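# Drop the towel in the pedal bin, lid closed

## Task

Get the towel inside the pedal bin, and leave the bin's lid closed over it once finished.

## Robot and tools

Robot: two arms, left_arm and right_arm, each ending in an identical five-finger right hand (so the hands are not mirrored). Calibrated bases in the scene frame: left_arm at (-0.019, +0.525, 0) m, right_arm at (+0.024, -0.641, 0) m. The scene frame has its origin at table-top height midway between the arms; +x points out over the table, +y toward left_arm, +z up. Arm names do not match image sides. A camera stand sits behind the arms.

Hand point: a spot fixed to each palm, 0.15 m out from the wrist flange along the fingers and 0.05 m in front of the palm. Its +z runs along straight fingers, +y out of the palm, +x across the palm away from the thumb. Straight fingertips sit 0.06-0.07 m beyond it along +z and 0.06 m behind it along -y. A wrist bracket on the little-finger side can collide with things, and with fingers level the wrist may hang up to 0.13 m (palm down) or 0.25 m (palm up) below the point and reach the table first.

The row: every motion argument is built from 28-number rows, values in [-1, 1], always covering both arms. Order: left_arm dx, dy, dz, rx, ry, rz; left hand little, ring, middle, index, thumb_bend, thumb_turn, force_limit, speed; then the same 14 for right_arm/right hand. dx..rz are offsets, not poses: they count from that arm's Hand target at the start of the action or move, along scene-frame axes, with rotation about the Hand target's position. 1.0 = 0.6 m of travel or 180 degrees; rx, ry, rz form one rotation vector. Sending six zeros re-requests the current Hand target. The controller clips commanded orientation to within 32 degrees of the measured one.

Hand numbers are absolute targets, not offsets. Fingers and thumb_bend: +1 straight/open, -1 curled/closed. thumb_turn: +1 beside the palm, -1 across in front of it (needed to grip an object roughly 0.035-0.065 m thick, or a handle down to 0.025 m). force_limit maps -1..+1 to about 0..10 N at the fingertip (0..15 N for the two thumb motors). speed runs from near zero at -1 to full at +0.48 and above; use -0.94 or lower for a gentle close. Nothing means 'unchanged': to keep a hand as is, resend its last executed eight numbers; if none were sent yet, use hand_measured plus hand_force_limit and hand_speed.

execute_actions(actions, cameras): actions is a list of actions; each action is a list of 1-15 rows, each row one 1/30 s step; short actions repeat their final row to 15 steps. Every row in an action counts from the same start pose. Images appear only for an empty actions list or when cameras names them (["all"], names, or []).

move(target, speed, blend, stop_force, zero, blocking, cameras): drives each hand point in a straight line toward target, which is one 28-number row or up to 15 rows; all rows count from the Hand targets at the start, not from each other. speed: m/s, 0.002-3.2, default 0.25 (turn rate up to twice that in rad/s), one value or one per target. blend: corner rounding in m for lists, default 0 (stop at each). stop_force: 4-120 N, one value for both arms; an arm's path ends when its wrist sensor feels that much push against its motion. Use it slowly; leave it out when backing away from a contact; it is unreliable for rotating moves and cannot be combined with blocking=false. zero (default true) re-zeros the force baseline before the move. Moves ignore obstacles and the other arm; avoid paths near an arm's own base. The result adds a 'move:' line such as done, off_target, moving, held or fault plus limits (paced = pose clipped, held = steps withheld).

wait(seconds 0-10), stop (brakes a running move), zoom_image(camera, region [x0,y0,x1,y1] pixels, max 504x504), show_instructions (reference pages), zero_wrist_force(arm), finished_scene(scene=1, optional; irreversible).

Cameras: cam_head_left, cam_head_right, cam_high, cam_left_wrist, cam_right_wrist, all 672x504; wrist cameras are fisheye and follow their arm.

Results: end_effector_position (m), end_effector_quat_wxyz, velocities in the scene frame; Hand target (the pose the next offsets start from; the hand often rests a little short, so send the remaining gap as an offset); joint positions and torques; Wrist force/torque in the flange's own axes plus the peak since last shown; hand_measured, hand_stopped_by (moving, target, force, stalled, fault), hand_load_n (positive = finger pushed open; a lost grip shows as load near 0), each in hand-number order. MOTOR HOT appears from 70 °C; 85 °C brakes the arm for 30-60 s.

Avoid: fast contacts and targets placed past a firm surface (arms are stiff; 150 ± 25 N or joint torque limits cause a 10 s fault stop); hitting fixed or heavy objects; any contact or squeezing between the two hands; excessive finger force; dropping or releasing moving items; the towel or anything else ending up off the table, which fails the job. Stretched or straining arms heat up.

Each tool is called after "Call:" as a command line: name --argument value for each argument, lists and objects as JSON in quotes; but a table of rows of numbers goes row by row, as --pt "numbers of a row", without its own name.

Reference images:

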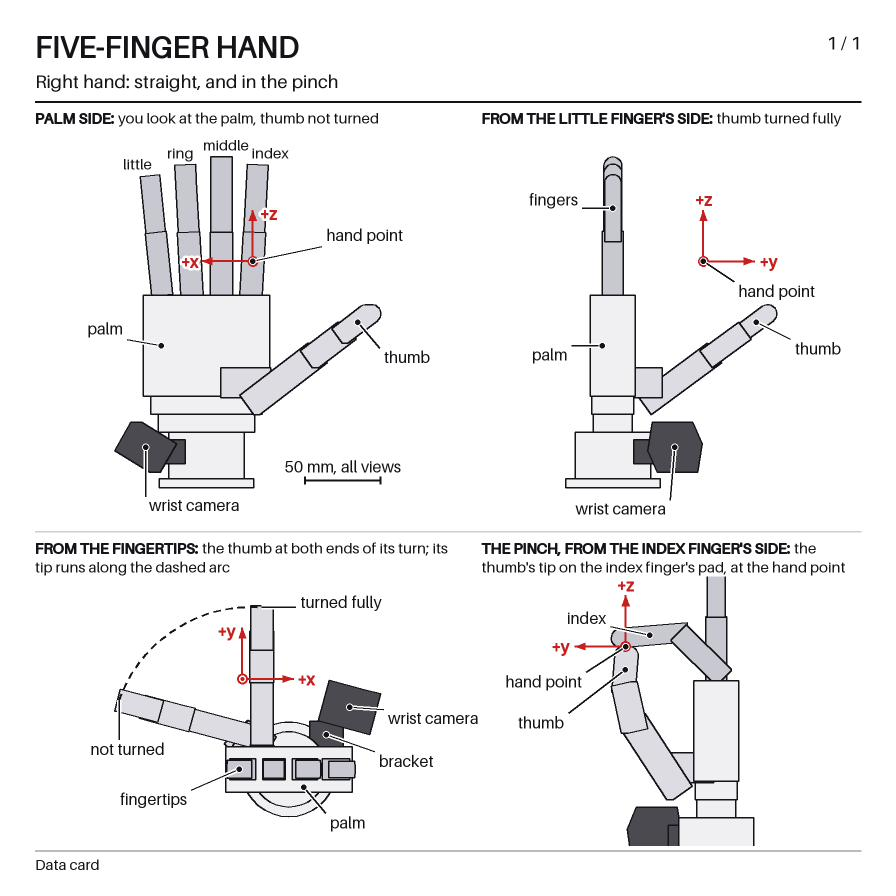

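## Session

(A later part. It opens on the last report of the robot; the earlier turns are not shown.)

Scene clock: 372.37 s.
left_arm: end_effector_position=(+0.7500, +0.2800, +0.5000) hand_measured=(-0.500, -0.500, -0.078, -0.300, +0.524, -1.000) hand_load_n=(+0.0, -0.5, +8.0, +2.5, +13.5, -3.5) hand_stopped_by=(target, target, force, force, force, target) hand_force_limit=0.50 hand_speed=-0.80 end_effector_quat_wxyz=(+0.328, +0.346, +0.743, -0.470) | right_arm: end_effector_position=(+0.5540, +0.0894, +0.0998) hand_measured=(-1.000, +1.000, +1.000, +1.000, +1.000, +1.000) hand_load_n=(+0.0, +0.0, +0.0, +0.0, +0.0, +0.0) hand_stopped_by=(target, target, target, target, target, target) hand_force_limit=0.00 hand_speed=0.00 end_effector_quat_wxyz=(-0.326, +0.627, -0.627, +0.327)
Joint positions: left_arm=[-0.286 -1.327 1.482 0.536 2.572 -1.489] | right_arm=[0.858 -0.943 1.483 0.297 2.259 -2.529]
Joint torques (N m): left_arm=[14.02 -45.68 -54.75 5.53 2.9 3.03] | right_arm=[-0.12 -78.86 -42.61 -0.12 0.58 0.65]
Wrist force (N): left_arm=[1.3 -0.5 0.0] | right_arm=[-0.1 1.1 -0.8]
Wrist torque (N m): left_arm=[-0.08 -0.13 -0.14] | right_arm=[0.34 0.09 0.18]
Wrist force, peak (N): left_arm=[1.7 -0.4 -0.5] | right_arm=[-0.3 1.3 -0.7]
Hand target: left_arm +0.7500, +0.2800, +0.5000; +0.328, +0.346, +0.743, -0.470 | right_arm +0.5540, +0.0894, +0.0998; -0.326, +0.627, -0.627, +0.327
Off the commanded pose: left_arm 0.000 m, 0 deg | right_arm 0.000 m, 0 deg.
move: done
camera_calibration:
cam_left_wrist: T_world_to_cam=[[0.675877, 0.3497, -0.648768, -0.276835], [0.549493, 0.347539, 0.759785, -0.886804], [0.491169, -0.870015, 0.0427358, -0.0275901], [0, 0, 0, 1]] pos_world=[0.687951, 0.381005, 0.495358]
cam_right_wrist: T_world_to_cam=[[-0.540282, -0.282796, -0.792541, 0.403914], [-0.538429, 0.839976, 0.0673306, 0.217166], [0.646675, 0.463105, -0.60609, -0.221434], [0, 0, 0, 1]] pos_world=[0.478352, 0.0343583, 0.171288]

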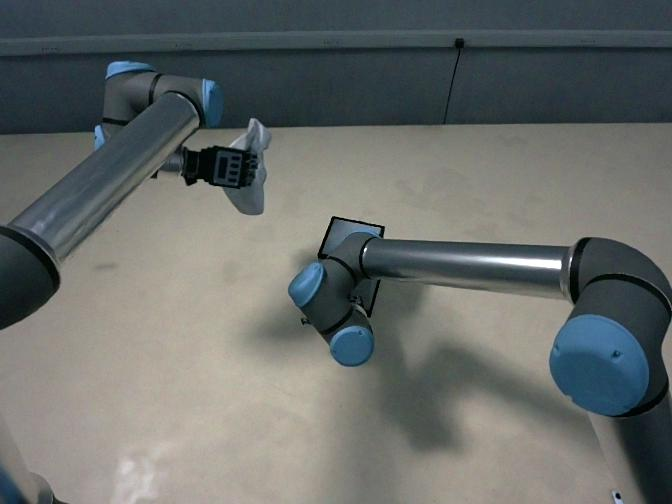

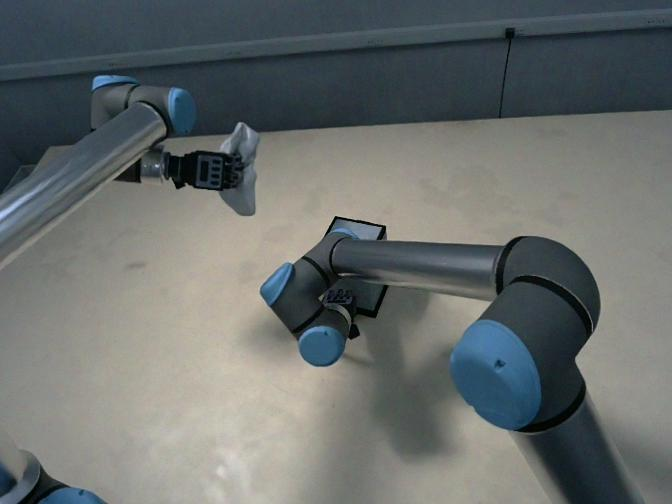

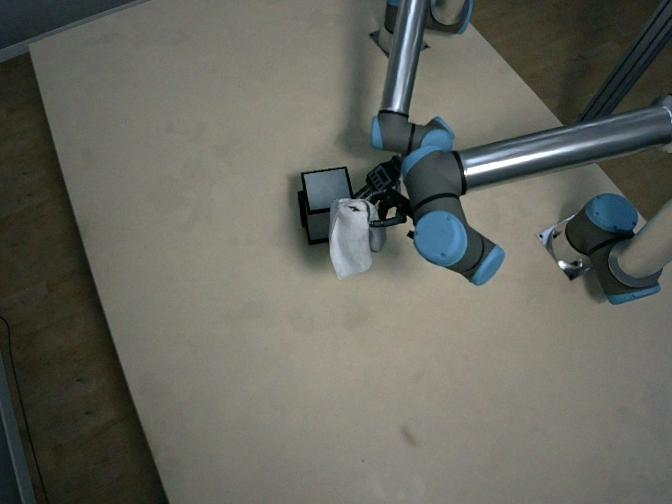

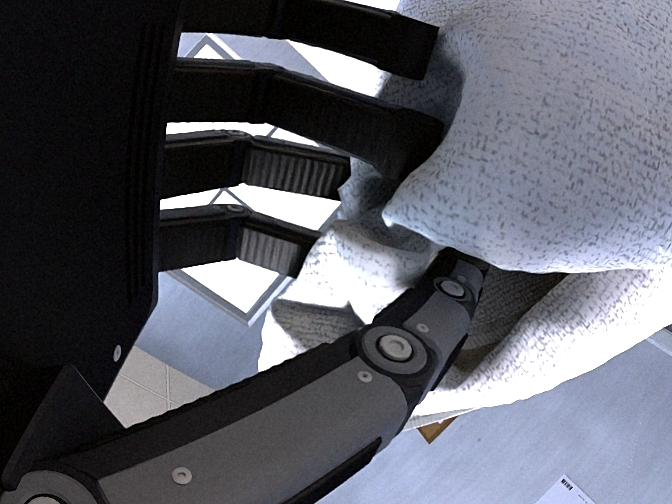

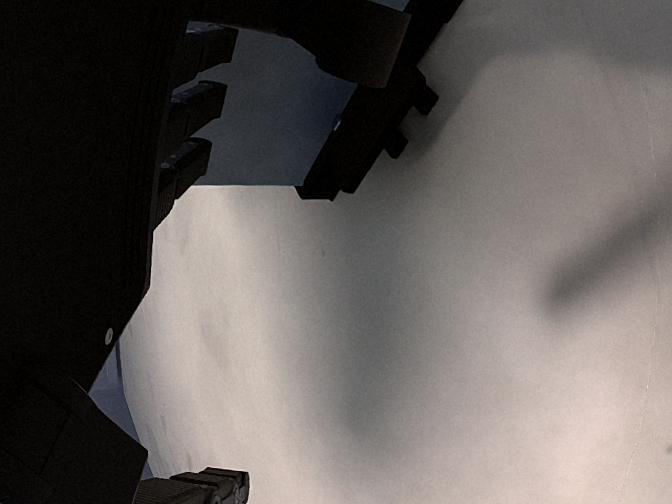

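Call:
move --target '[0, 0, 0, 0, 0, 0, -0.5, -0.5, -0.45, -0.5, 0.1, -1, 0.5, -0.8, 0, 0, -0.1, 0, 0, 0, -1, 1, 1, 1, 1, 1, 0, 0]' --speed 0.08 --cameras '["cam_right_wrist", "cam_head_right", "cam_high"]'

Scene clock: 378.87 s.
left_arm: end_effector_position=(+0.7500, +0.2800, +0.5000) hand_measured=(-0.500, -0.500, -0.078, -0.300, +0.524, -1.000) hand_load_n=(+0.0, -0.5, +8.0, +2.5, +13.5, -3.5) hand_stopped_by=(target, target, force, force, force, target) hand_force_limit=0.50 hand_speed=-0.80 end_effector_quat_wxyz=(+0.328, +0.346, +0.743, -0.470) | right_arm: end_effector_position=(+0.5540, +0.0894, +0.0399) hand_measured=(-1.000, +1.000, +1.000, +1.000, +1.000, +1.000) hand_load_n=(+0.0, +0.0, +0.0, +0.0, +0.0, +0.0) hand_stopped_by=(target, target, target, target, target, target) hand_force_limit=0.00 hand_speed=0.00 end_effector_quat_wxyz=(-0.326, +0.627, -0.627, +0.327)
Joint positions: left_arm=[-0.286 -1.327 1.482 0.536 2.572 -1.489] | right_arm=[0.858 -0.889 1.512 0.213 2.259 -2.529]
Joint torques (N m): left_arm=[14.49 -46.13 -54.36 5.54 2.84 2.54] | right_arm=[-0.42 -79.67 -27.16 -0.49 1.75 -2.02]
Wrist force (N): left_arm=[1.3 -0.5 -0.4] | right_arm=[-0.1 0.9 -0.3]
Wrist torque (N m): left_arm=[-0.06 -0.13 -0.14] | right_arm=[0.28 0.07 0.17]
Wrist force, peak (N): left_arm=[1.7 -0.3 -0.2] | right_arm=[-0.4 1.6 -0.1]
Hand target: left_arm +0.7500, +0.2800, +0.5000; +0.328, +0.346, +0.743, -0.470 | right_arm +0.5540, +0.0894, +0.0398; -0.326, +0.627, -0.627, +0.327
Off the commanded pose: left_arm 0.000 m, 0 deg | right_arm 0.000 m, 0 deg.
move: done
camera_calibration:
cam_right_wrist: T_world_to_cam=[[-0.540294, -0.282736, -0.792554, 0.356447], [-0.538453, 0.839954, 0.067425, 0.221201], [0.646646, 0.463183, -0.606062, -0.25773], [0, 0, 0, 1]] pos_world=[0.478352, 0.0343582, 0.111388]
Images, in order (width x height): cam_head_right 672x504, cam_high 672x504, cam_right_wrist 672x504.

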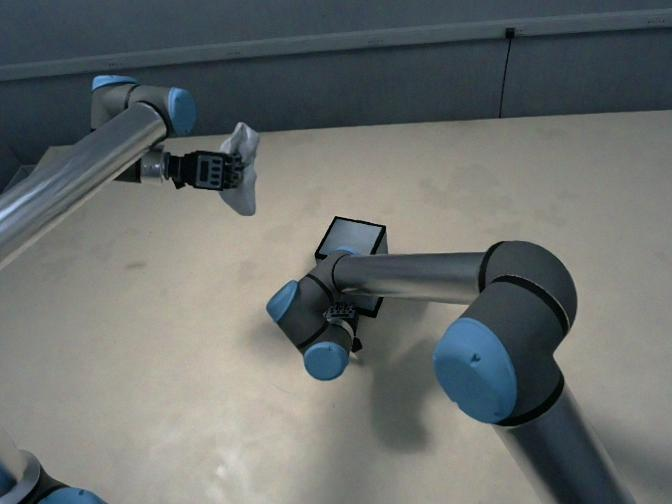

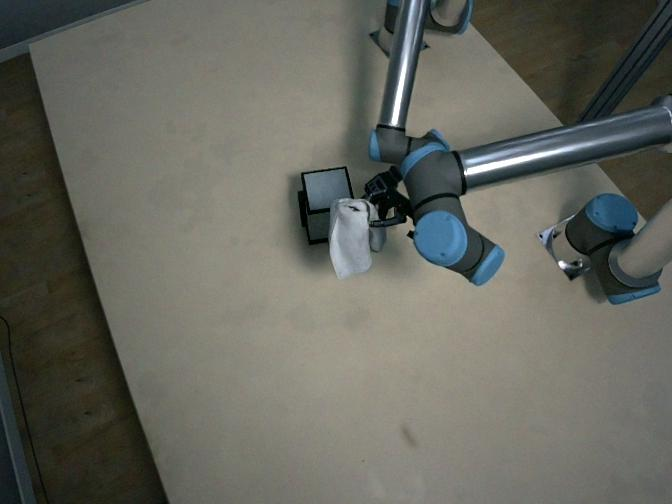

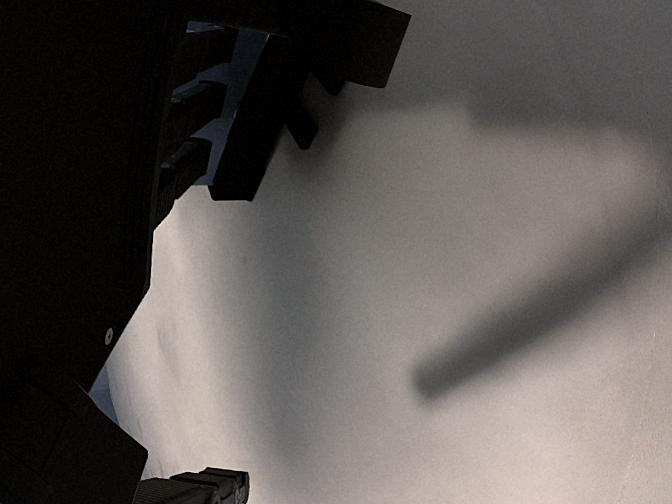

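Call:
zoom_image --camera "cam_right_wrist" --region '[150, 0, 450, 220]'

Scaled by 1.680 from the camera's 672x504 image, which has a finer 960x720 frame.

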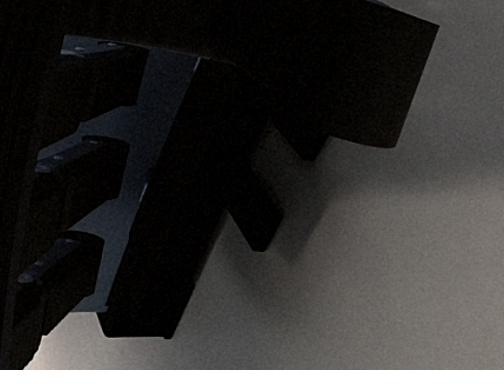

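Call:
move --target '[0, 0, 0, 0, 0, 0, -0.5, -0.5, -0.45, -0.5, 0.1, -1, 0.5, -0.8, 0, 0, -0.0667, 0, 0, 0, -1, 1, 1, 1, 1, 1, 0, 0]' --speed 0.02 --stop_force 10 --cameras '["cam_right_wrist", "cam_head_right", "cam_high"]'

Scene clock: 389.33 s.
left_arm: end_effector_position=(+0.7500, +0.2800, +0.5000) hand_measured=(-0.500, -0.500, -0.078, -0.300, +0.524, -1.000) hand_load_n=(+0.0, -0.5, +8.0, +2.5, +13.5, -3.0) hand_stopped_by=(target, target, force, force, force, target) hand_force_limit=0.50 hand_speed=-0.80 end_effector_quat_wxyz=(+0.328, +0.346, +0.743, -0.470) | right_arm: end_effector_position=(+0.5540, +0.0894, +0.0155) hand_measured=(-1.000, +1.000, +1.000, +1.000, +1.000, +1.000) hand_load_n=(+0.0, +0.0, +1.0, +0.0, +0.0, +0.0) hand_stopped_by=(target, target, target, target, target, target) hand_force_limit=0.00 hand_speed=0.00 end_effector_quat_wxyz=(-0.326, +0.627, -0.627, +0.327)
Joint positions: left_arm=[-0.286 -1.327 1.482 0.536 2.572 -1.489] | right_arm=[0.858 -0.865 1.521 0.18 2.26 -2.529]
Joint torques (N m): left_arm=[15.19 -45.79 -54.39 5.27 2.85 2.37] | right_arm=[5.07 -97.12 -35.11 3.56 0.45 -0.57]
Wrist force (N): left_arm=[1.5 -0.7 -0.2] | right_arm=[-1.1 -6.0 -9.5]
Wrist torque (N m): left_arm=[-0.08 -0.16 -0.13] | right_arm=[1.23 0.28 -0.01]
Wrist force, peak (N): left_arm=[1.7 -0.5 0.0] | right_arm=[-0.2 -10.8 -17.6]
Hand target: left_arm +0.7500, +0.2800, +0.5000; +0.328, +0.346, +0.743, -0.470 | right_arm +0.5540, +0.0894, +0.0155; -0.326, +0.627, -0.627, +0.327 (not the last commanded pose)
Off the commanded pose: left_arm 0.000 m, 0 deg | right_arm 0.016 m, 0 deg.
move: contact (right_arm)
camera_calibration:
cam_right_wrist: T_world_to_cam=[[-0.540269, -0.282816, -0.792543, 0.337098], [-0.538443, 0.839969, 0.0673117, 0.22285], [0.646675, 0.463105, -0.60609, -0.272528], [0, 0, 0, 1]] pos_world=[0.478352, 0.0343582, 0.0869877]
Images, in order (width x height): cam_head_right 672x504, cam_high 672x504, cam_right_wrist 672x504.

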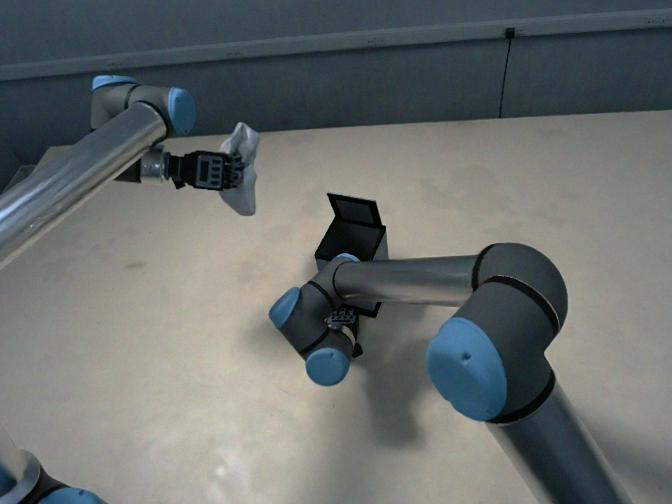

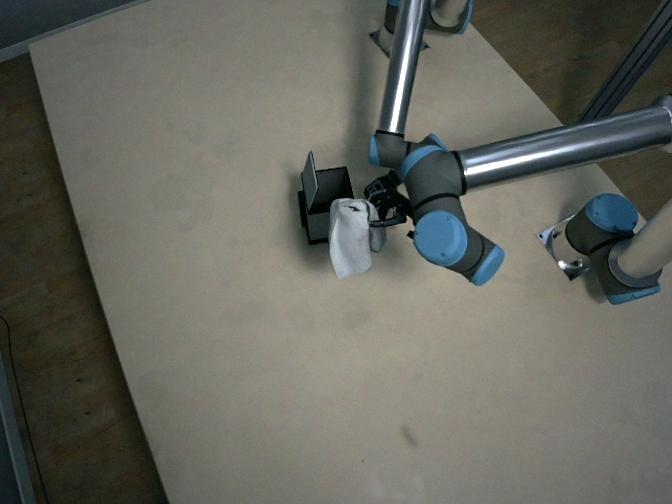

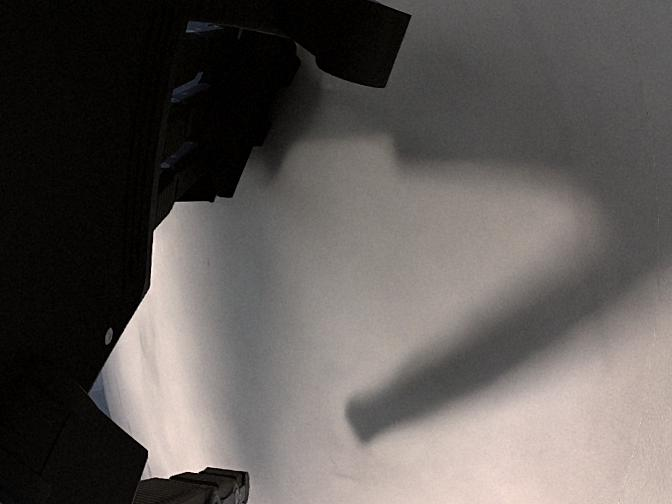

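Call:
zoom_image --camera "cam_head_right" --region '[280, 170, 420, 330]'

Call:
zoom_image --camera "cam_high" --region '[270, 130, 410, 290]'

Scaled by 3.150 from the camera's 672x504 image, which has a finer 960x720 frame.

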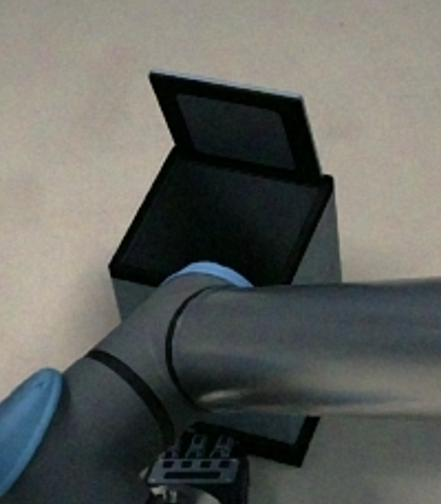

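Scaled by 3.150 from the camera's 672x504 image, which has a finer 960x720 frame.

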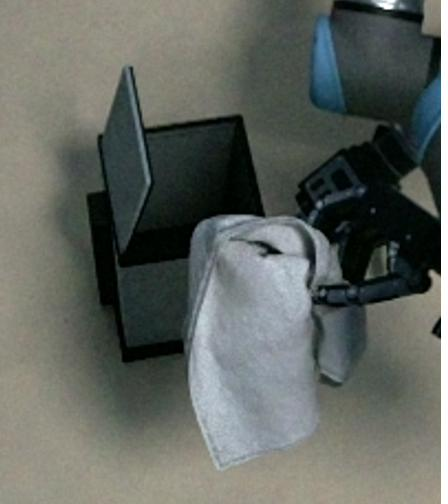

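Call:
move --target '[-0.0533, -0.4167, -0.05, 0, 0, 0, -0.5, -0.5, -0.45, -0.5, 0.1, -1, 0.5, -0.8, 0, 0, 0, 0, 0, 0, -1, 1, 1, 1, 1, 1, 0, 0]' --speed 0.15 --cameras '["all"]'

Scene clock: 412.27 s.
left_arm: end_effector_position=(+0.7181, +0.0301, +0.4700) hand_measured=(-0.500, -0.500, -0.078, -0.300, +0.524, -1.000) hand_load_n=(+0.0, -0.5, +8.0, +2.5, +13.0, -3.5) hand_stopped_by=(target, target, force, force, force, target) hand_force_limit=0.50 hand_speed=-0.80 end_effector_quat_wxyz=(+0.328, +0.346, +0.743, -0.470) | right_arm: end_effector_position=(+0.5540, +0.0894, +0.0155) hand_measured=(-1.000, +1.000, +1.000, +1.000, +1.000, +1.000) hand_load_n=(+0.0, -0.5, +1.0, +0.0, +0.0, -0.5) hand_stopped_by=(target, target, target, target, target, target) hand_force_limit=0.00 hand_speed=0.00 end_effector_quat_wxyz=(-0.326, +0.627, -0.627, +0.327)
Joint positions: left_arm=[-0.655 -1.327 1.508 0.28 2.259 -1.791] | right_arm=[0.858 -0.865 1.521 0.18 2.26 -2.529]
Joint torques (N m): left_arm=[-13.96 -46.5 -55.64 -3.37 -2.33 -2.81] | right_arm=[1.39 -95.19 -35.82 2.12 0.59 -0.7]
Wrist force (N): left_arm=[1.6 -0.2 -0.2] | right_arm=[-0.5 -5.6 -9.4]
Wrist torque (N m): left_arm=[-0.04 -0.16 0.13] | right_arm=[1.28 0.20 0.03]
Wrist force, peak (N): left_arm=[1.7 -1.0 1.1] | right_arm=[-0.9 -5.9 -9.6]
Hand target: left_arm +0.7180, +0.0300, +0.4700; +0.328, +0.346, +0.743, -0.470 | right_arm +0.5540, +0.0894, +0.0155; -0.326, +0.627, -0.627, +0.327
Off the commanded pose: left_arm 0.000 m, 0 deg | right_arm 0.000 m, 0 deg.
move: done
camera_calibration:
cam_left_wrist: T_world_to_cam=[[0.67586, 0.349687, -0.648793, -0.187256], [0.54958, 0.347436, 0.75977, -0.759613], [0.491096, -0.870062, 0.0426374, -0.227907], [0, 0, 0, 1]] pos_world=[0.655951, 0.131105, 0.465358]
cam_right_wrist: T_world_to_cam=[[-0.540269, -0.282816, -0.792543, 0.337098], [-0.538443, 0.839969, 0.0673117, 0.22285], [0.646675, 0.463105, -0.60609, -0.272528], [0, 0, 0, 1]] pos_world=[0.478352, 0.0343582, 0.0869877]

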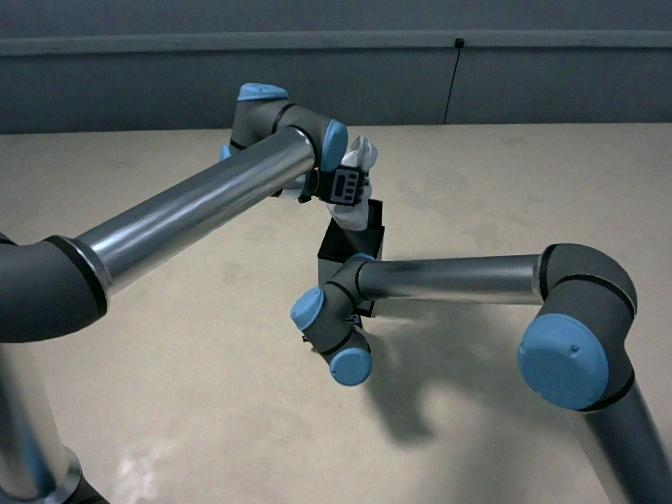

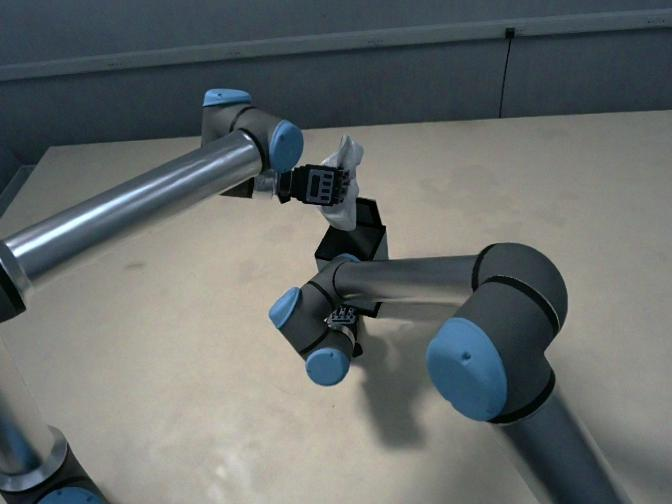

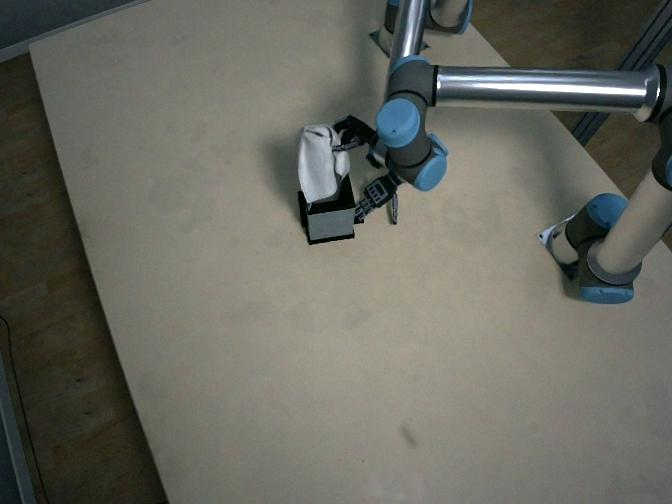

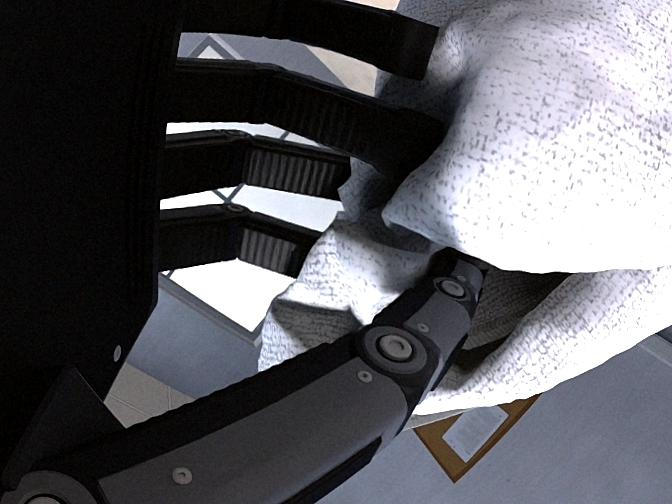

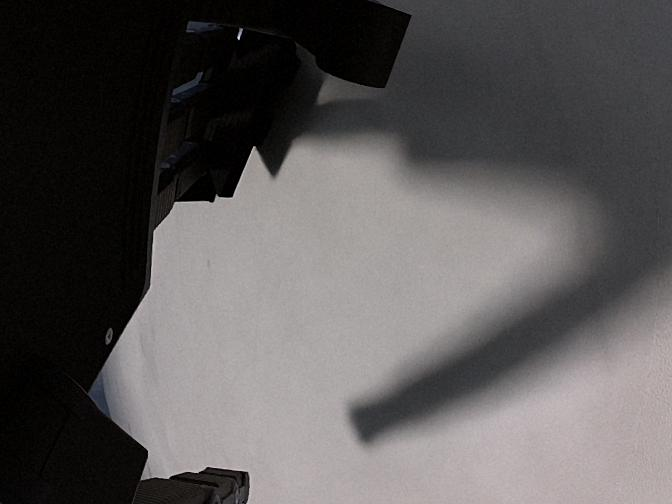

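Call:
zoom_image --camera "cam_high" --region '[260, 90, 420, 260]'

Call:
zoom_image --camera "cam_head_right" --region '[260, 110, 430, 290]'

Call:
zoom_image --camera "cam_head_left" --region '[260, 110, 430, 290]'

Scaled by 2.965 from the camera's 672x504 image, which has a finer 960x720 frame.

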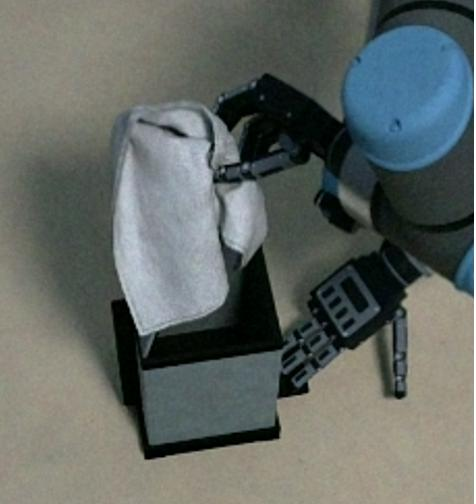

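Scaled by 2.800 from the camera's 672x504 image, which has a finer 960x720 frame.

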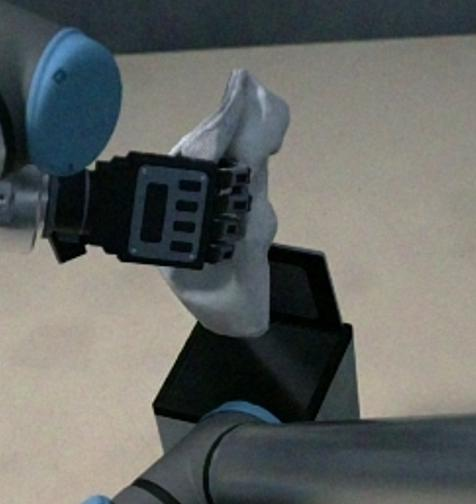

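Scaled by 2.800 from the camera's 672x504 image, which has a finer 960x720 frame.

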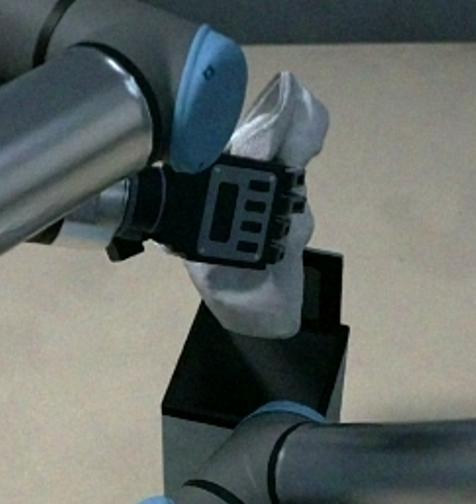

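Call:
move --target '[0, 0, 0.03, 0.0254, -0.144, -0.0532, -0.5, -0.5, -0.45, -0.5, 0.1, -1, 0.5, -0.8, 0, 0, 0, 0, 0, 0, -1, 1, 1, 1, 1, 1, 0, 0]' --speed 0.2 --cameras '["all"]'

Scene clock: 451.67 s.
left_arm: end_effector_position=(+0.7180, +0.0300, +0.4880) hand_measured=(-0.500, -0.500, -0.078, -0.300, +0.524, -1.000) hand_load_n=(+0.0, -0.5, +7.5, +2.5, +13.0, -3.5) hand_stopped_by=(target, target, force, force, force, target) hand_force_limit=0.50 hand_speed=-0.80 end_effector_quat_wxyz=(+0.432, +0.515, +0.637, -0.376) | right_arm: end_effector_position=(+0.5540, +0.0894, +0.0155) hand_measured=(-1.000, +1.000, +1.000, +1.000, +1.000, +1.000) hand_load_n=(+0.0, +0.0, +1.0, +0.0, +0.0, +0.0) hand_stopped_by=(target, target, target, target, target, target) hand_force_limit=0.00 hand_speed=0.00 end_effector_quat_wxyz=(-0.326, +0.627, -0.627, +0.327)
Joint positions: left_arm=[-0.637 -1.323 1.525 0.265 2.275 -1.292] | right_arm=[0.858 -0.865 1.521 0.18 2.26 -2.529]
Joint torques (N m): left_arm=[15.44 -46.94 -55.16 3.81 2.63 2.03] | right_arm=[0.73 -92.95 -36.09 2.08 0.48 -0.67]
Wrist force (N): left_arm=[2.0 -0.8 -0.2] | right_arm=[-0.7 -5.6 -9.2]
Wrist torque (N m): left_arm=[-0.10 -0.18 -0.19] | right_arm=[1.27 0.22 0.03]
Wrist force, peak (N): left_arm=[2.2 -0.6 -0.3] | right_arm=[-0.6 -5.8 -9.8]
Hand target: left_arm +0.7180, +0.0300, +0.4880; +0.432, +0.515, +0.637, -0.376 | right_arm +0.5540, +0.0894, +0.0155; -0.326, +0.627, -0.627, +0.327
Off the commanded pose: left_arm 0.000 m, 0 deg | right_arm 0.000 m, 0 deg.
move: done
camera_calibration:
cam_left_wrist: T_world_to_cam=[[0.934907, 0.24911, -0.252772, -0.551768], [0.201527, 0.213626, 0.955903, -0.615001], [0.292124, -0.94462, 0.149518, -0.135797], [0, 0, 0, 1]] pos_world=[0.679461, 0.140555, 0.468714]
cam_right_wrist: T_world_to_cam=[[-0.540269, -0.282816, -0.792543, 0.337098], [-0.538443, 0.839969, 0.0673117, 0.22285], [0.646675, 0.463105, -0.60609, -0.272528], [0, 0, 0, 1]] pos_world=[0.478352, 0.0343582, 0.0869877]

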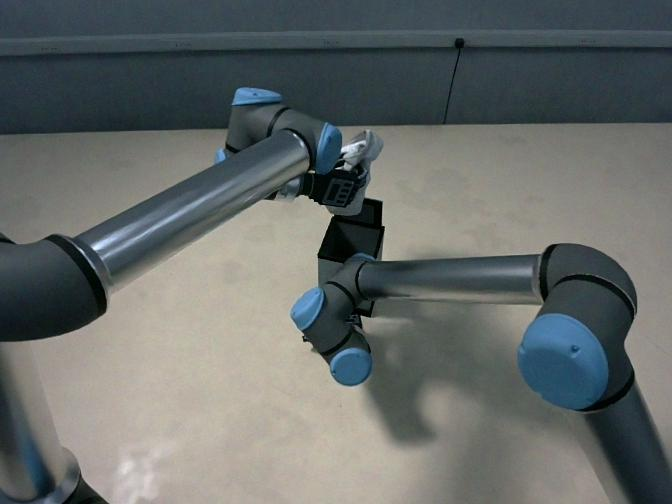

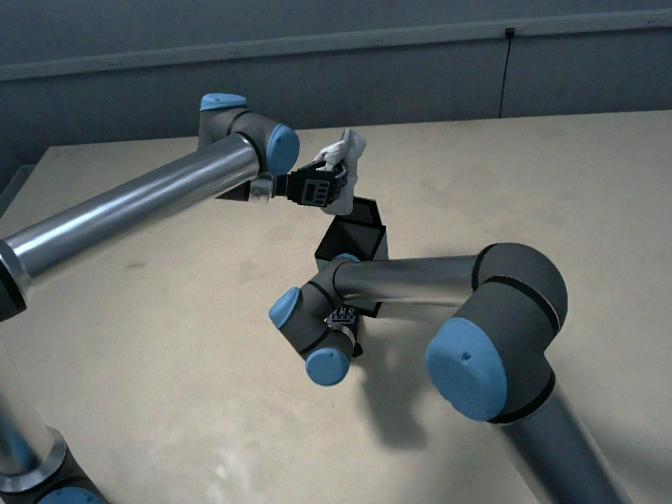

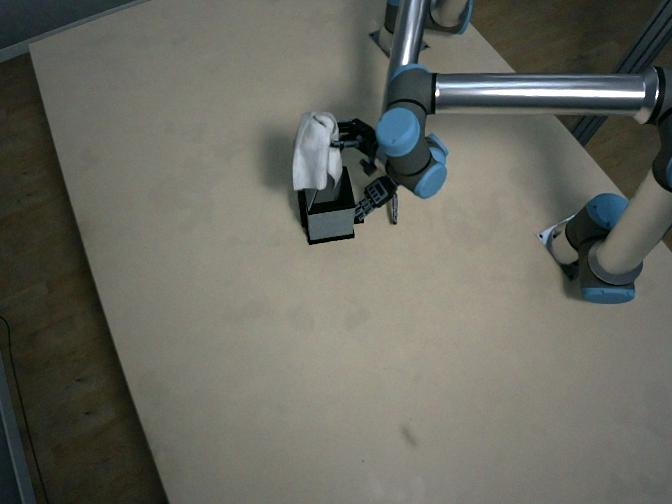

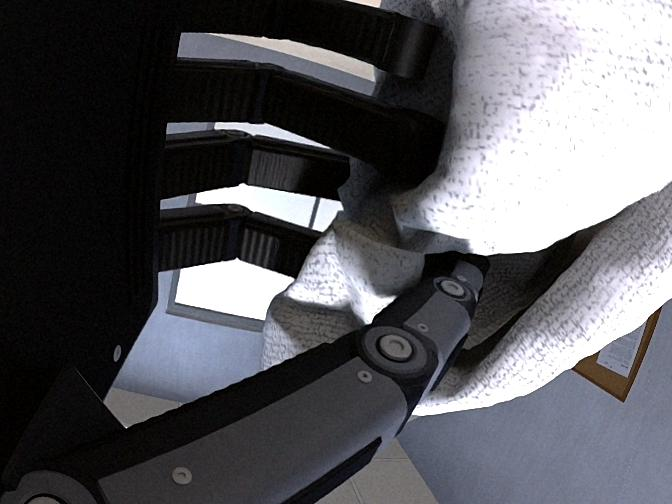

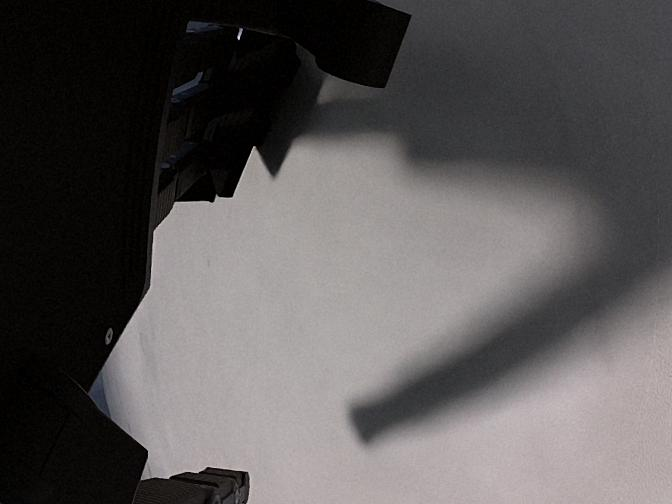

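Call:
zoom_image --camera "cam_high" --region '[260, 90, 420, 260]'

Call:
zoom_image --camera "cam_head_right" --region '[270, 110, 410, 280]'

Call:
zoom_image --camera "cam_head_left" --region '[270, 110, 410, 280]'

Scaled by 2.965 from the camera's 672x504 image, which has a finer 960x720 frame.

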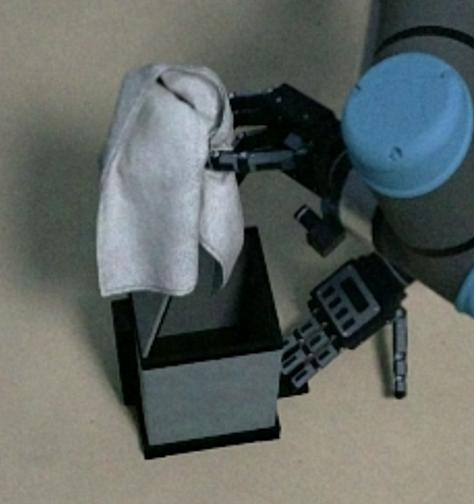

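Scaled by 2.965 from the camera's 672x504 image, which has a finer 960x720 frame.

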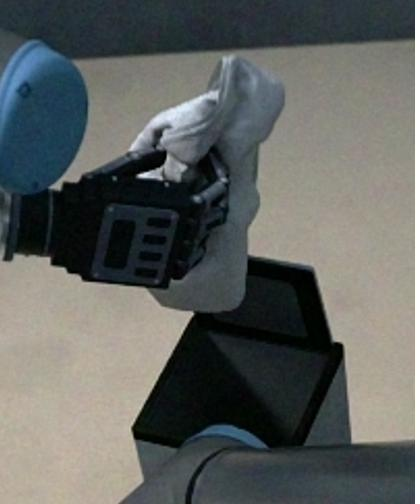

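Scaled by 2.965 from the camera's 672x504 image, which has a finer 960x720 frame.

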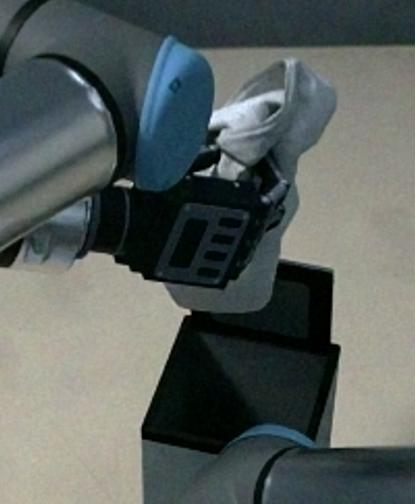

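Call:
move --pt "0.05 0.35 -0.05 -0.11 0.14 0.195 -0.5 -0.5 -0.45 -0.5 0.1 -1 0.5 -0.8 0 0 0 0 0 0 -1 1 1 1 1 1 0 0" --pt "0.1367 0.6667 -0.35 -0.3124 0.3986 0.5559 -0.5 -0.5 -0.45 -0.5 0.1 -1 0.5 -0.8 0 0 0 0 0 0 -1 1 1 1 1 1 0 0" --pt "0.1367 0.6667 -0.74 -0.3124 0.3986 0.5559 -0.5 -0.5 -0.45 -0.5 0.1 -1 0.5 -0.8 0 0 0 0 0 0 -1 1 1 1 1 1 0 0" --speed '[0.25, 0.3, 0.12]' --blend '[0.05, 0.03, 0]' --cameras '["cam_left_wrist", "cam_high", "cam_head_left"]'

Scene clock: 495.57 s.
left_arm: end_effector_position=(+0.8001, +0.4300, +0.0441) hand_measured=(-0.500, -0.500, -0.078, -0.300, +0.524, -1.000) hand_load_n=(+0.0, -0.5, +7.0, +2.5, +13.0, -2.5) hand_stopped_by=(target, target, force, force, force, target) hand_force_limit=0.50 hand_speed=-0.80 end_effector_quat_wxyz=(+0.307, -0.591, +0.662, -0.345) | right_arm: end_effector_position=(+0.5540, +0.0894, +0.0155) hand_measured=(-1.000, +1.000, +1.000, +1.000, +1.000, +1.000) hand_load_n=(+0.0, +0.0, +1.0, +0.0, +0.0, -0.5) hand_stopped_by=(target, target, target, target, target, target) hand_force_limit=0.00 hand_speed=0.00 end_effector_quat_wxyz=(-0.326, +0.627, -0.627, +0.327)
Joint positions: left_arm=[-0.441 -1.116 1.863 -0.11 1.307 -3.334] | right_arm=[0.858 -0.865 1.521 0.18 2.26 -2.529]
Joint torques (N m): left_arm=[14.85 -53.89 -21.05 -2.8 0.26 2.16] | right_arm=[3.67 -91.56 -35.76 2.12 0.06 -0.88]
Wrist force (N): left_arm=[0.6 -0.1 -0.6] | right_arm=[-1.2 -5.8 -9.3]
Wrist torque (N m): left_arm=[0.06 -0.03 0.24] | right_arm=[1.24 0.29 -0.01]
Wrist force, peak (N): left_arm=[2.0 -1.2 -0.7] | right_arm=[-0.9 -5.8 -9.9]
Hand target: left_arm +0.8001, +0.4300, +0.0440; +0.307, -0.591, +0.662, -0.345 | right_arm +0.5540, +0.0894, +0.0155; -0.326, +0.627, -0.627, +0.327
Off the commanded pose: left_arm 0.000 m, 0 deg | right_arm 0.000 m, 0 deg.
move: done
camera_calibration:
cam_left_wrist: T_world_to_cam=[[-0.573621, -0.167334, -0.801847, 0.569835], [-0.421688, 0.899554, 0.113941, -0.0519325], [0.702238, 0.403488, -0.586565, -0.59096], [0, 0, 0, 1]] pos_world=[0.719965, 0.380514, 0.116201]
Images, in order (width x height): cam_head_left 672x504, cam_high 672x504, cam_left_wrist 672x504.

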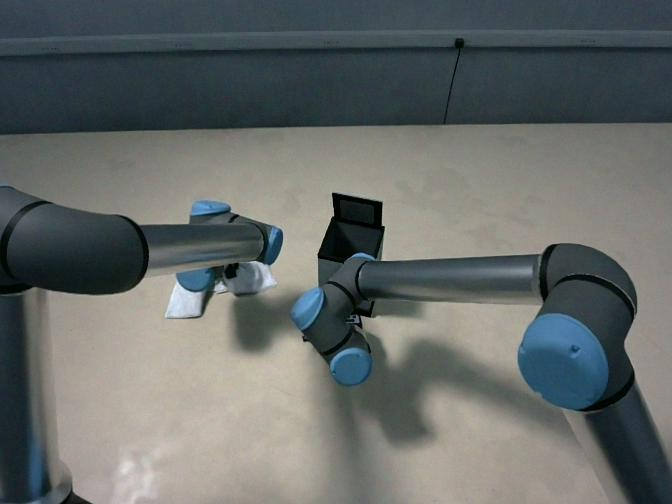

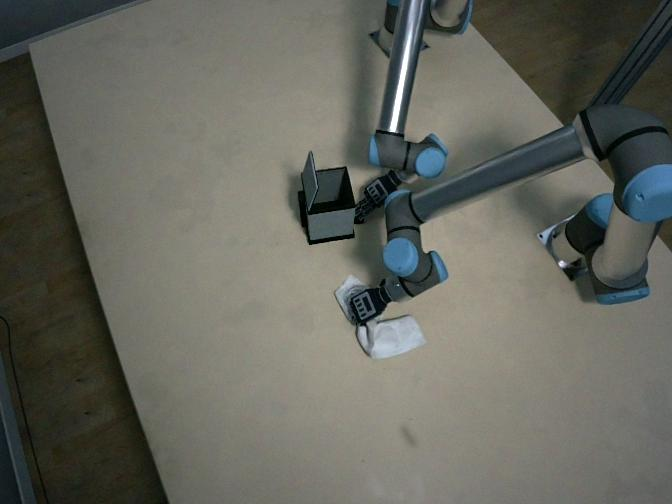

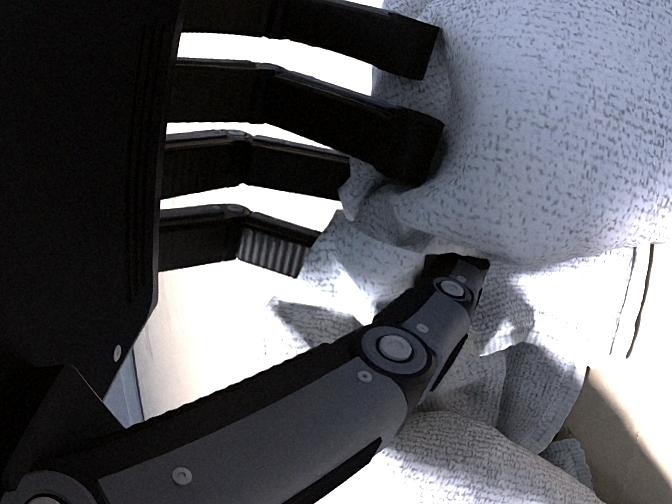

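Call:
move --pt "0 0 0.004 0 0 0 0.5 0.5 0.5 0.5 1 -1 0 -0.3 0 0 0 0 0 0 -1 1 1 1 1 1 0 0" --pt "-0.1 0.2 0.4 0 0 0 0.5 0.5 0.5 0.5 1 -1 0 -0.3 0 0 0 0 0 0 -1 1 1 1 1 1 0 0" --speed '[0.05, 0.25]' --cameras '["all"]'

Scene clock: 500.27 s.
left_arm: end_effector_position=(+0.7401, +0.5500, +0.2839) hand_measured=(+0.500, +0.500, +0.500, +0.500, +1.000, -1.000) hand_load_n=(+0.0, -1.5, +2.5, -1.0, +0.0, +0.0) hand_stopped_by=(target, target, force, target, target, target) hand_force_limit=0.00 hand_speed=-0.30 end_effector_quat_wxyz=(+0.307, -0.591, +0.662, -0.345) | right_arm: end_effector_position=(+0.5540, +0.0894, +0.0155) hand_measured=(-1.000, +1.000, +1.000, +1.000, +1.000, +1.000) hand_load_n=(+0.0, +0.0, +1.0, +0.0, +0.0, +0.0) hand_stopped_by=(target, target, target, target, target, target) hand_force_limit=0.00 hand_speed=0.00 end_effector_quat_wxyz=(-0.326, +0.627, -0.627, +0.327)
Joint positions: left_arm=[-0.284 -1.438 1.802 0.254 1.434 -3.24] | right_arm=[0.858 -0.865 1.521 0.18 2.26 -2.529]
Joint torques (N m): left_arm=[12.55 -65.99 -53.82 4.18 1.84 2.29] | right_arm=[3.24 -92.89 -35.6 2.28 0.25 -1.15]
Wrist force (N): left_arm=[0.1 0.3 0.2] | right_arm=[-0.7 -5.5 -9.5]
Wrist torque (N m): left_arm=[-0.06 -0.01 -0.01] | right_arm=[1.30 0.23 0.03]
Wrist force, peak (N): left_arm=[1.2 1.5 1.1] | right_arm=[-0.6 -5.7 -9.9]
Hand target: left_arm +0.7401, +0.5500, +0.2840; +0.307, -0.591, +0.662, -0.345 | right_arm +0.5540, +0.0894, +0.0155; -0.326, +0.627, -0.627, +0.327
Off the commanded pose: left_arm 0.000 m, 0 deg | right_arm 0.000 m, 0 deg.
move: done
camera_calibration:
cam_left_wrist: T_world_to_cam=[[-0.573628, -0.167318, -0.801845, 0.747857], [-0.421678, 0.899557, 0.113955, -0.212528], [0.702239, 0.403488, -0.586565, -0.456527], [0, 0, 0, 1]] pos_world=[0.659965, 0.500514, 0.356101]
cam_right_wrist: T_world_to_cam=[[-0.540269, -0.282816, -0.792543, 0.337098], [-0.538443, 0.839969, 0.0673117, 0.22285], [0.646675, 0.463105, -0.60609, -0.272528], [0, 0, 0, 1]] pos_world=[0.478352, 0.0343582, 0.0869877]

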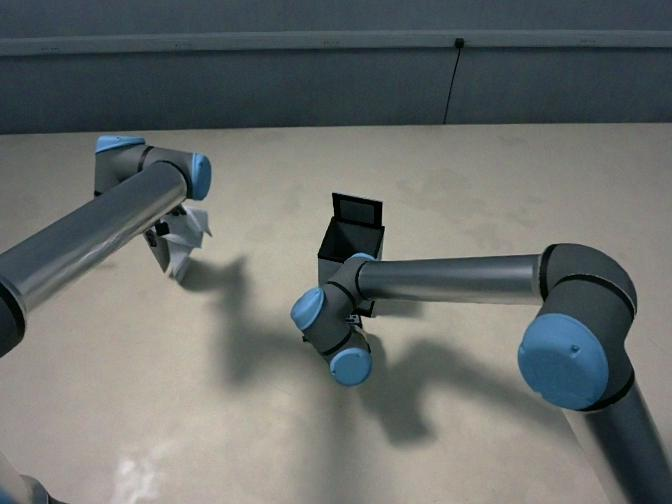

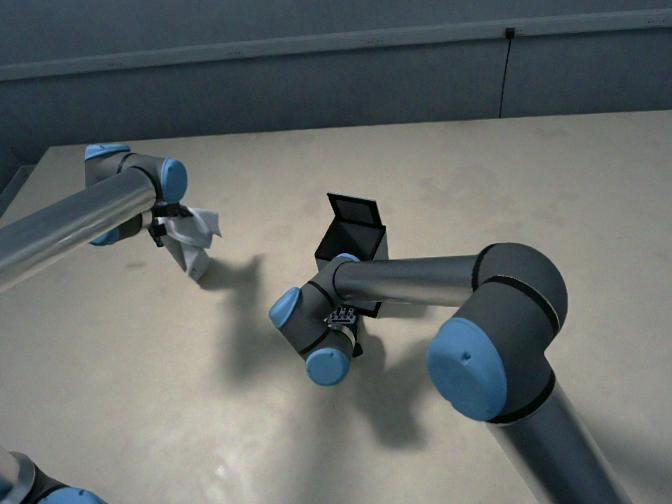

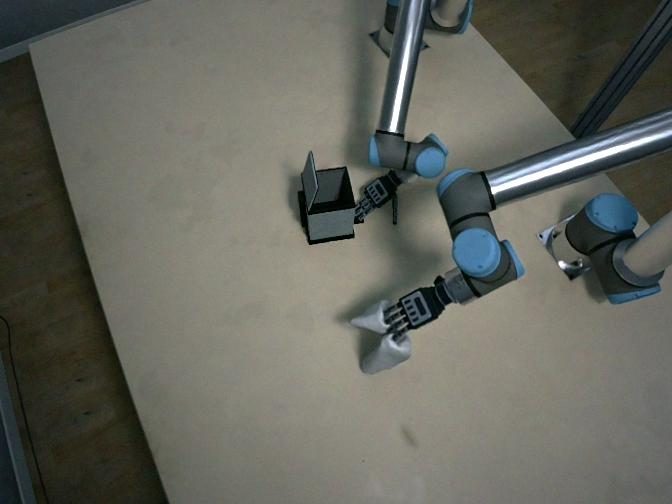

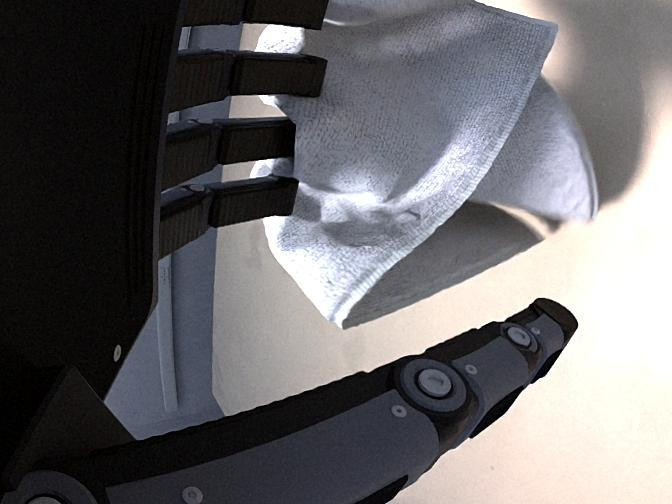

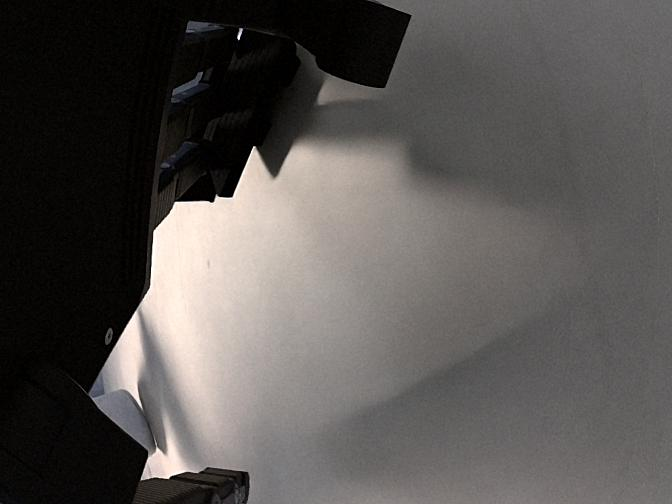

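Call:
zoom_image --camera "cam_high" --region '[330, 270, 460, 400]'

Call:
zoom_image --camera "cam_head_right" --region '[110, 160, 250, 300]'

Call:
zoom_image --camera "cam_left_wrist" --region '[150, 0, 650, 350]'

Scaled by 3.877 from the camera's 672x504 image, which has a finer 960x720 frame.

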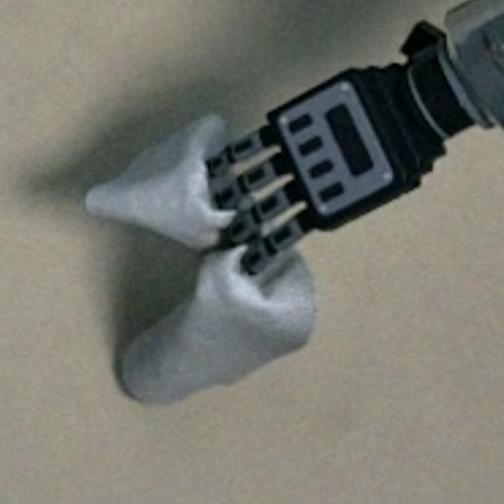

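Scaled by 3.600 from the camera's 672x504 image, which has a finer 960x720 frame.

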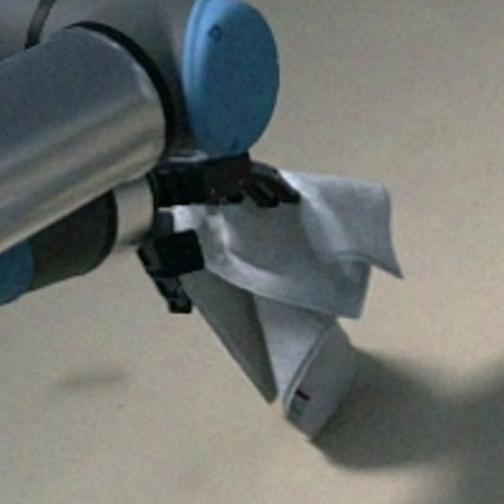

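Scaled by 1.008 from the camera's 672x504 image, which has a finer 960x720 frame.

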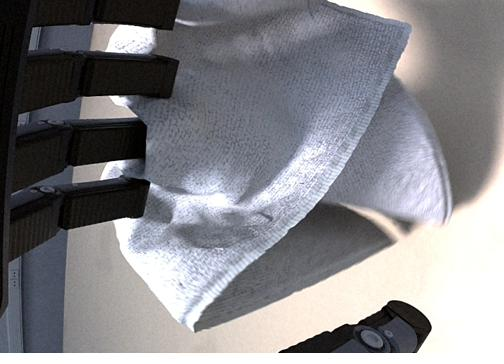

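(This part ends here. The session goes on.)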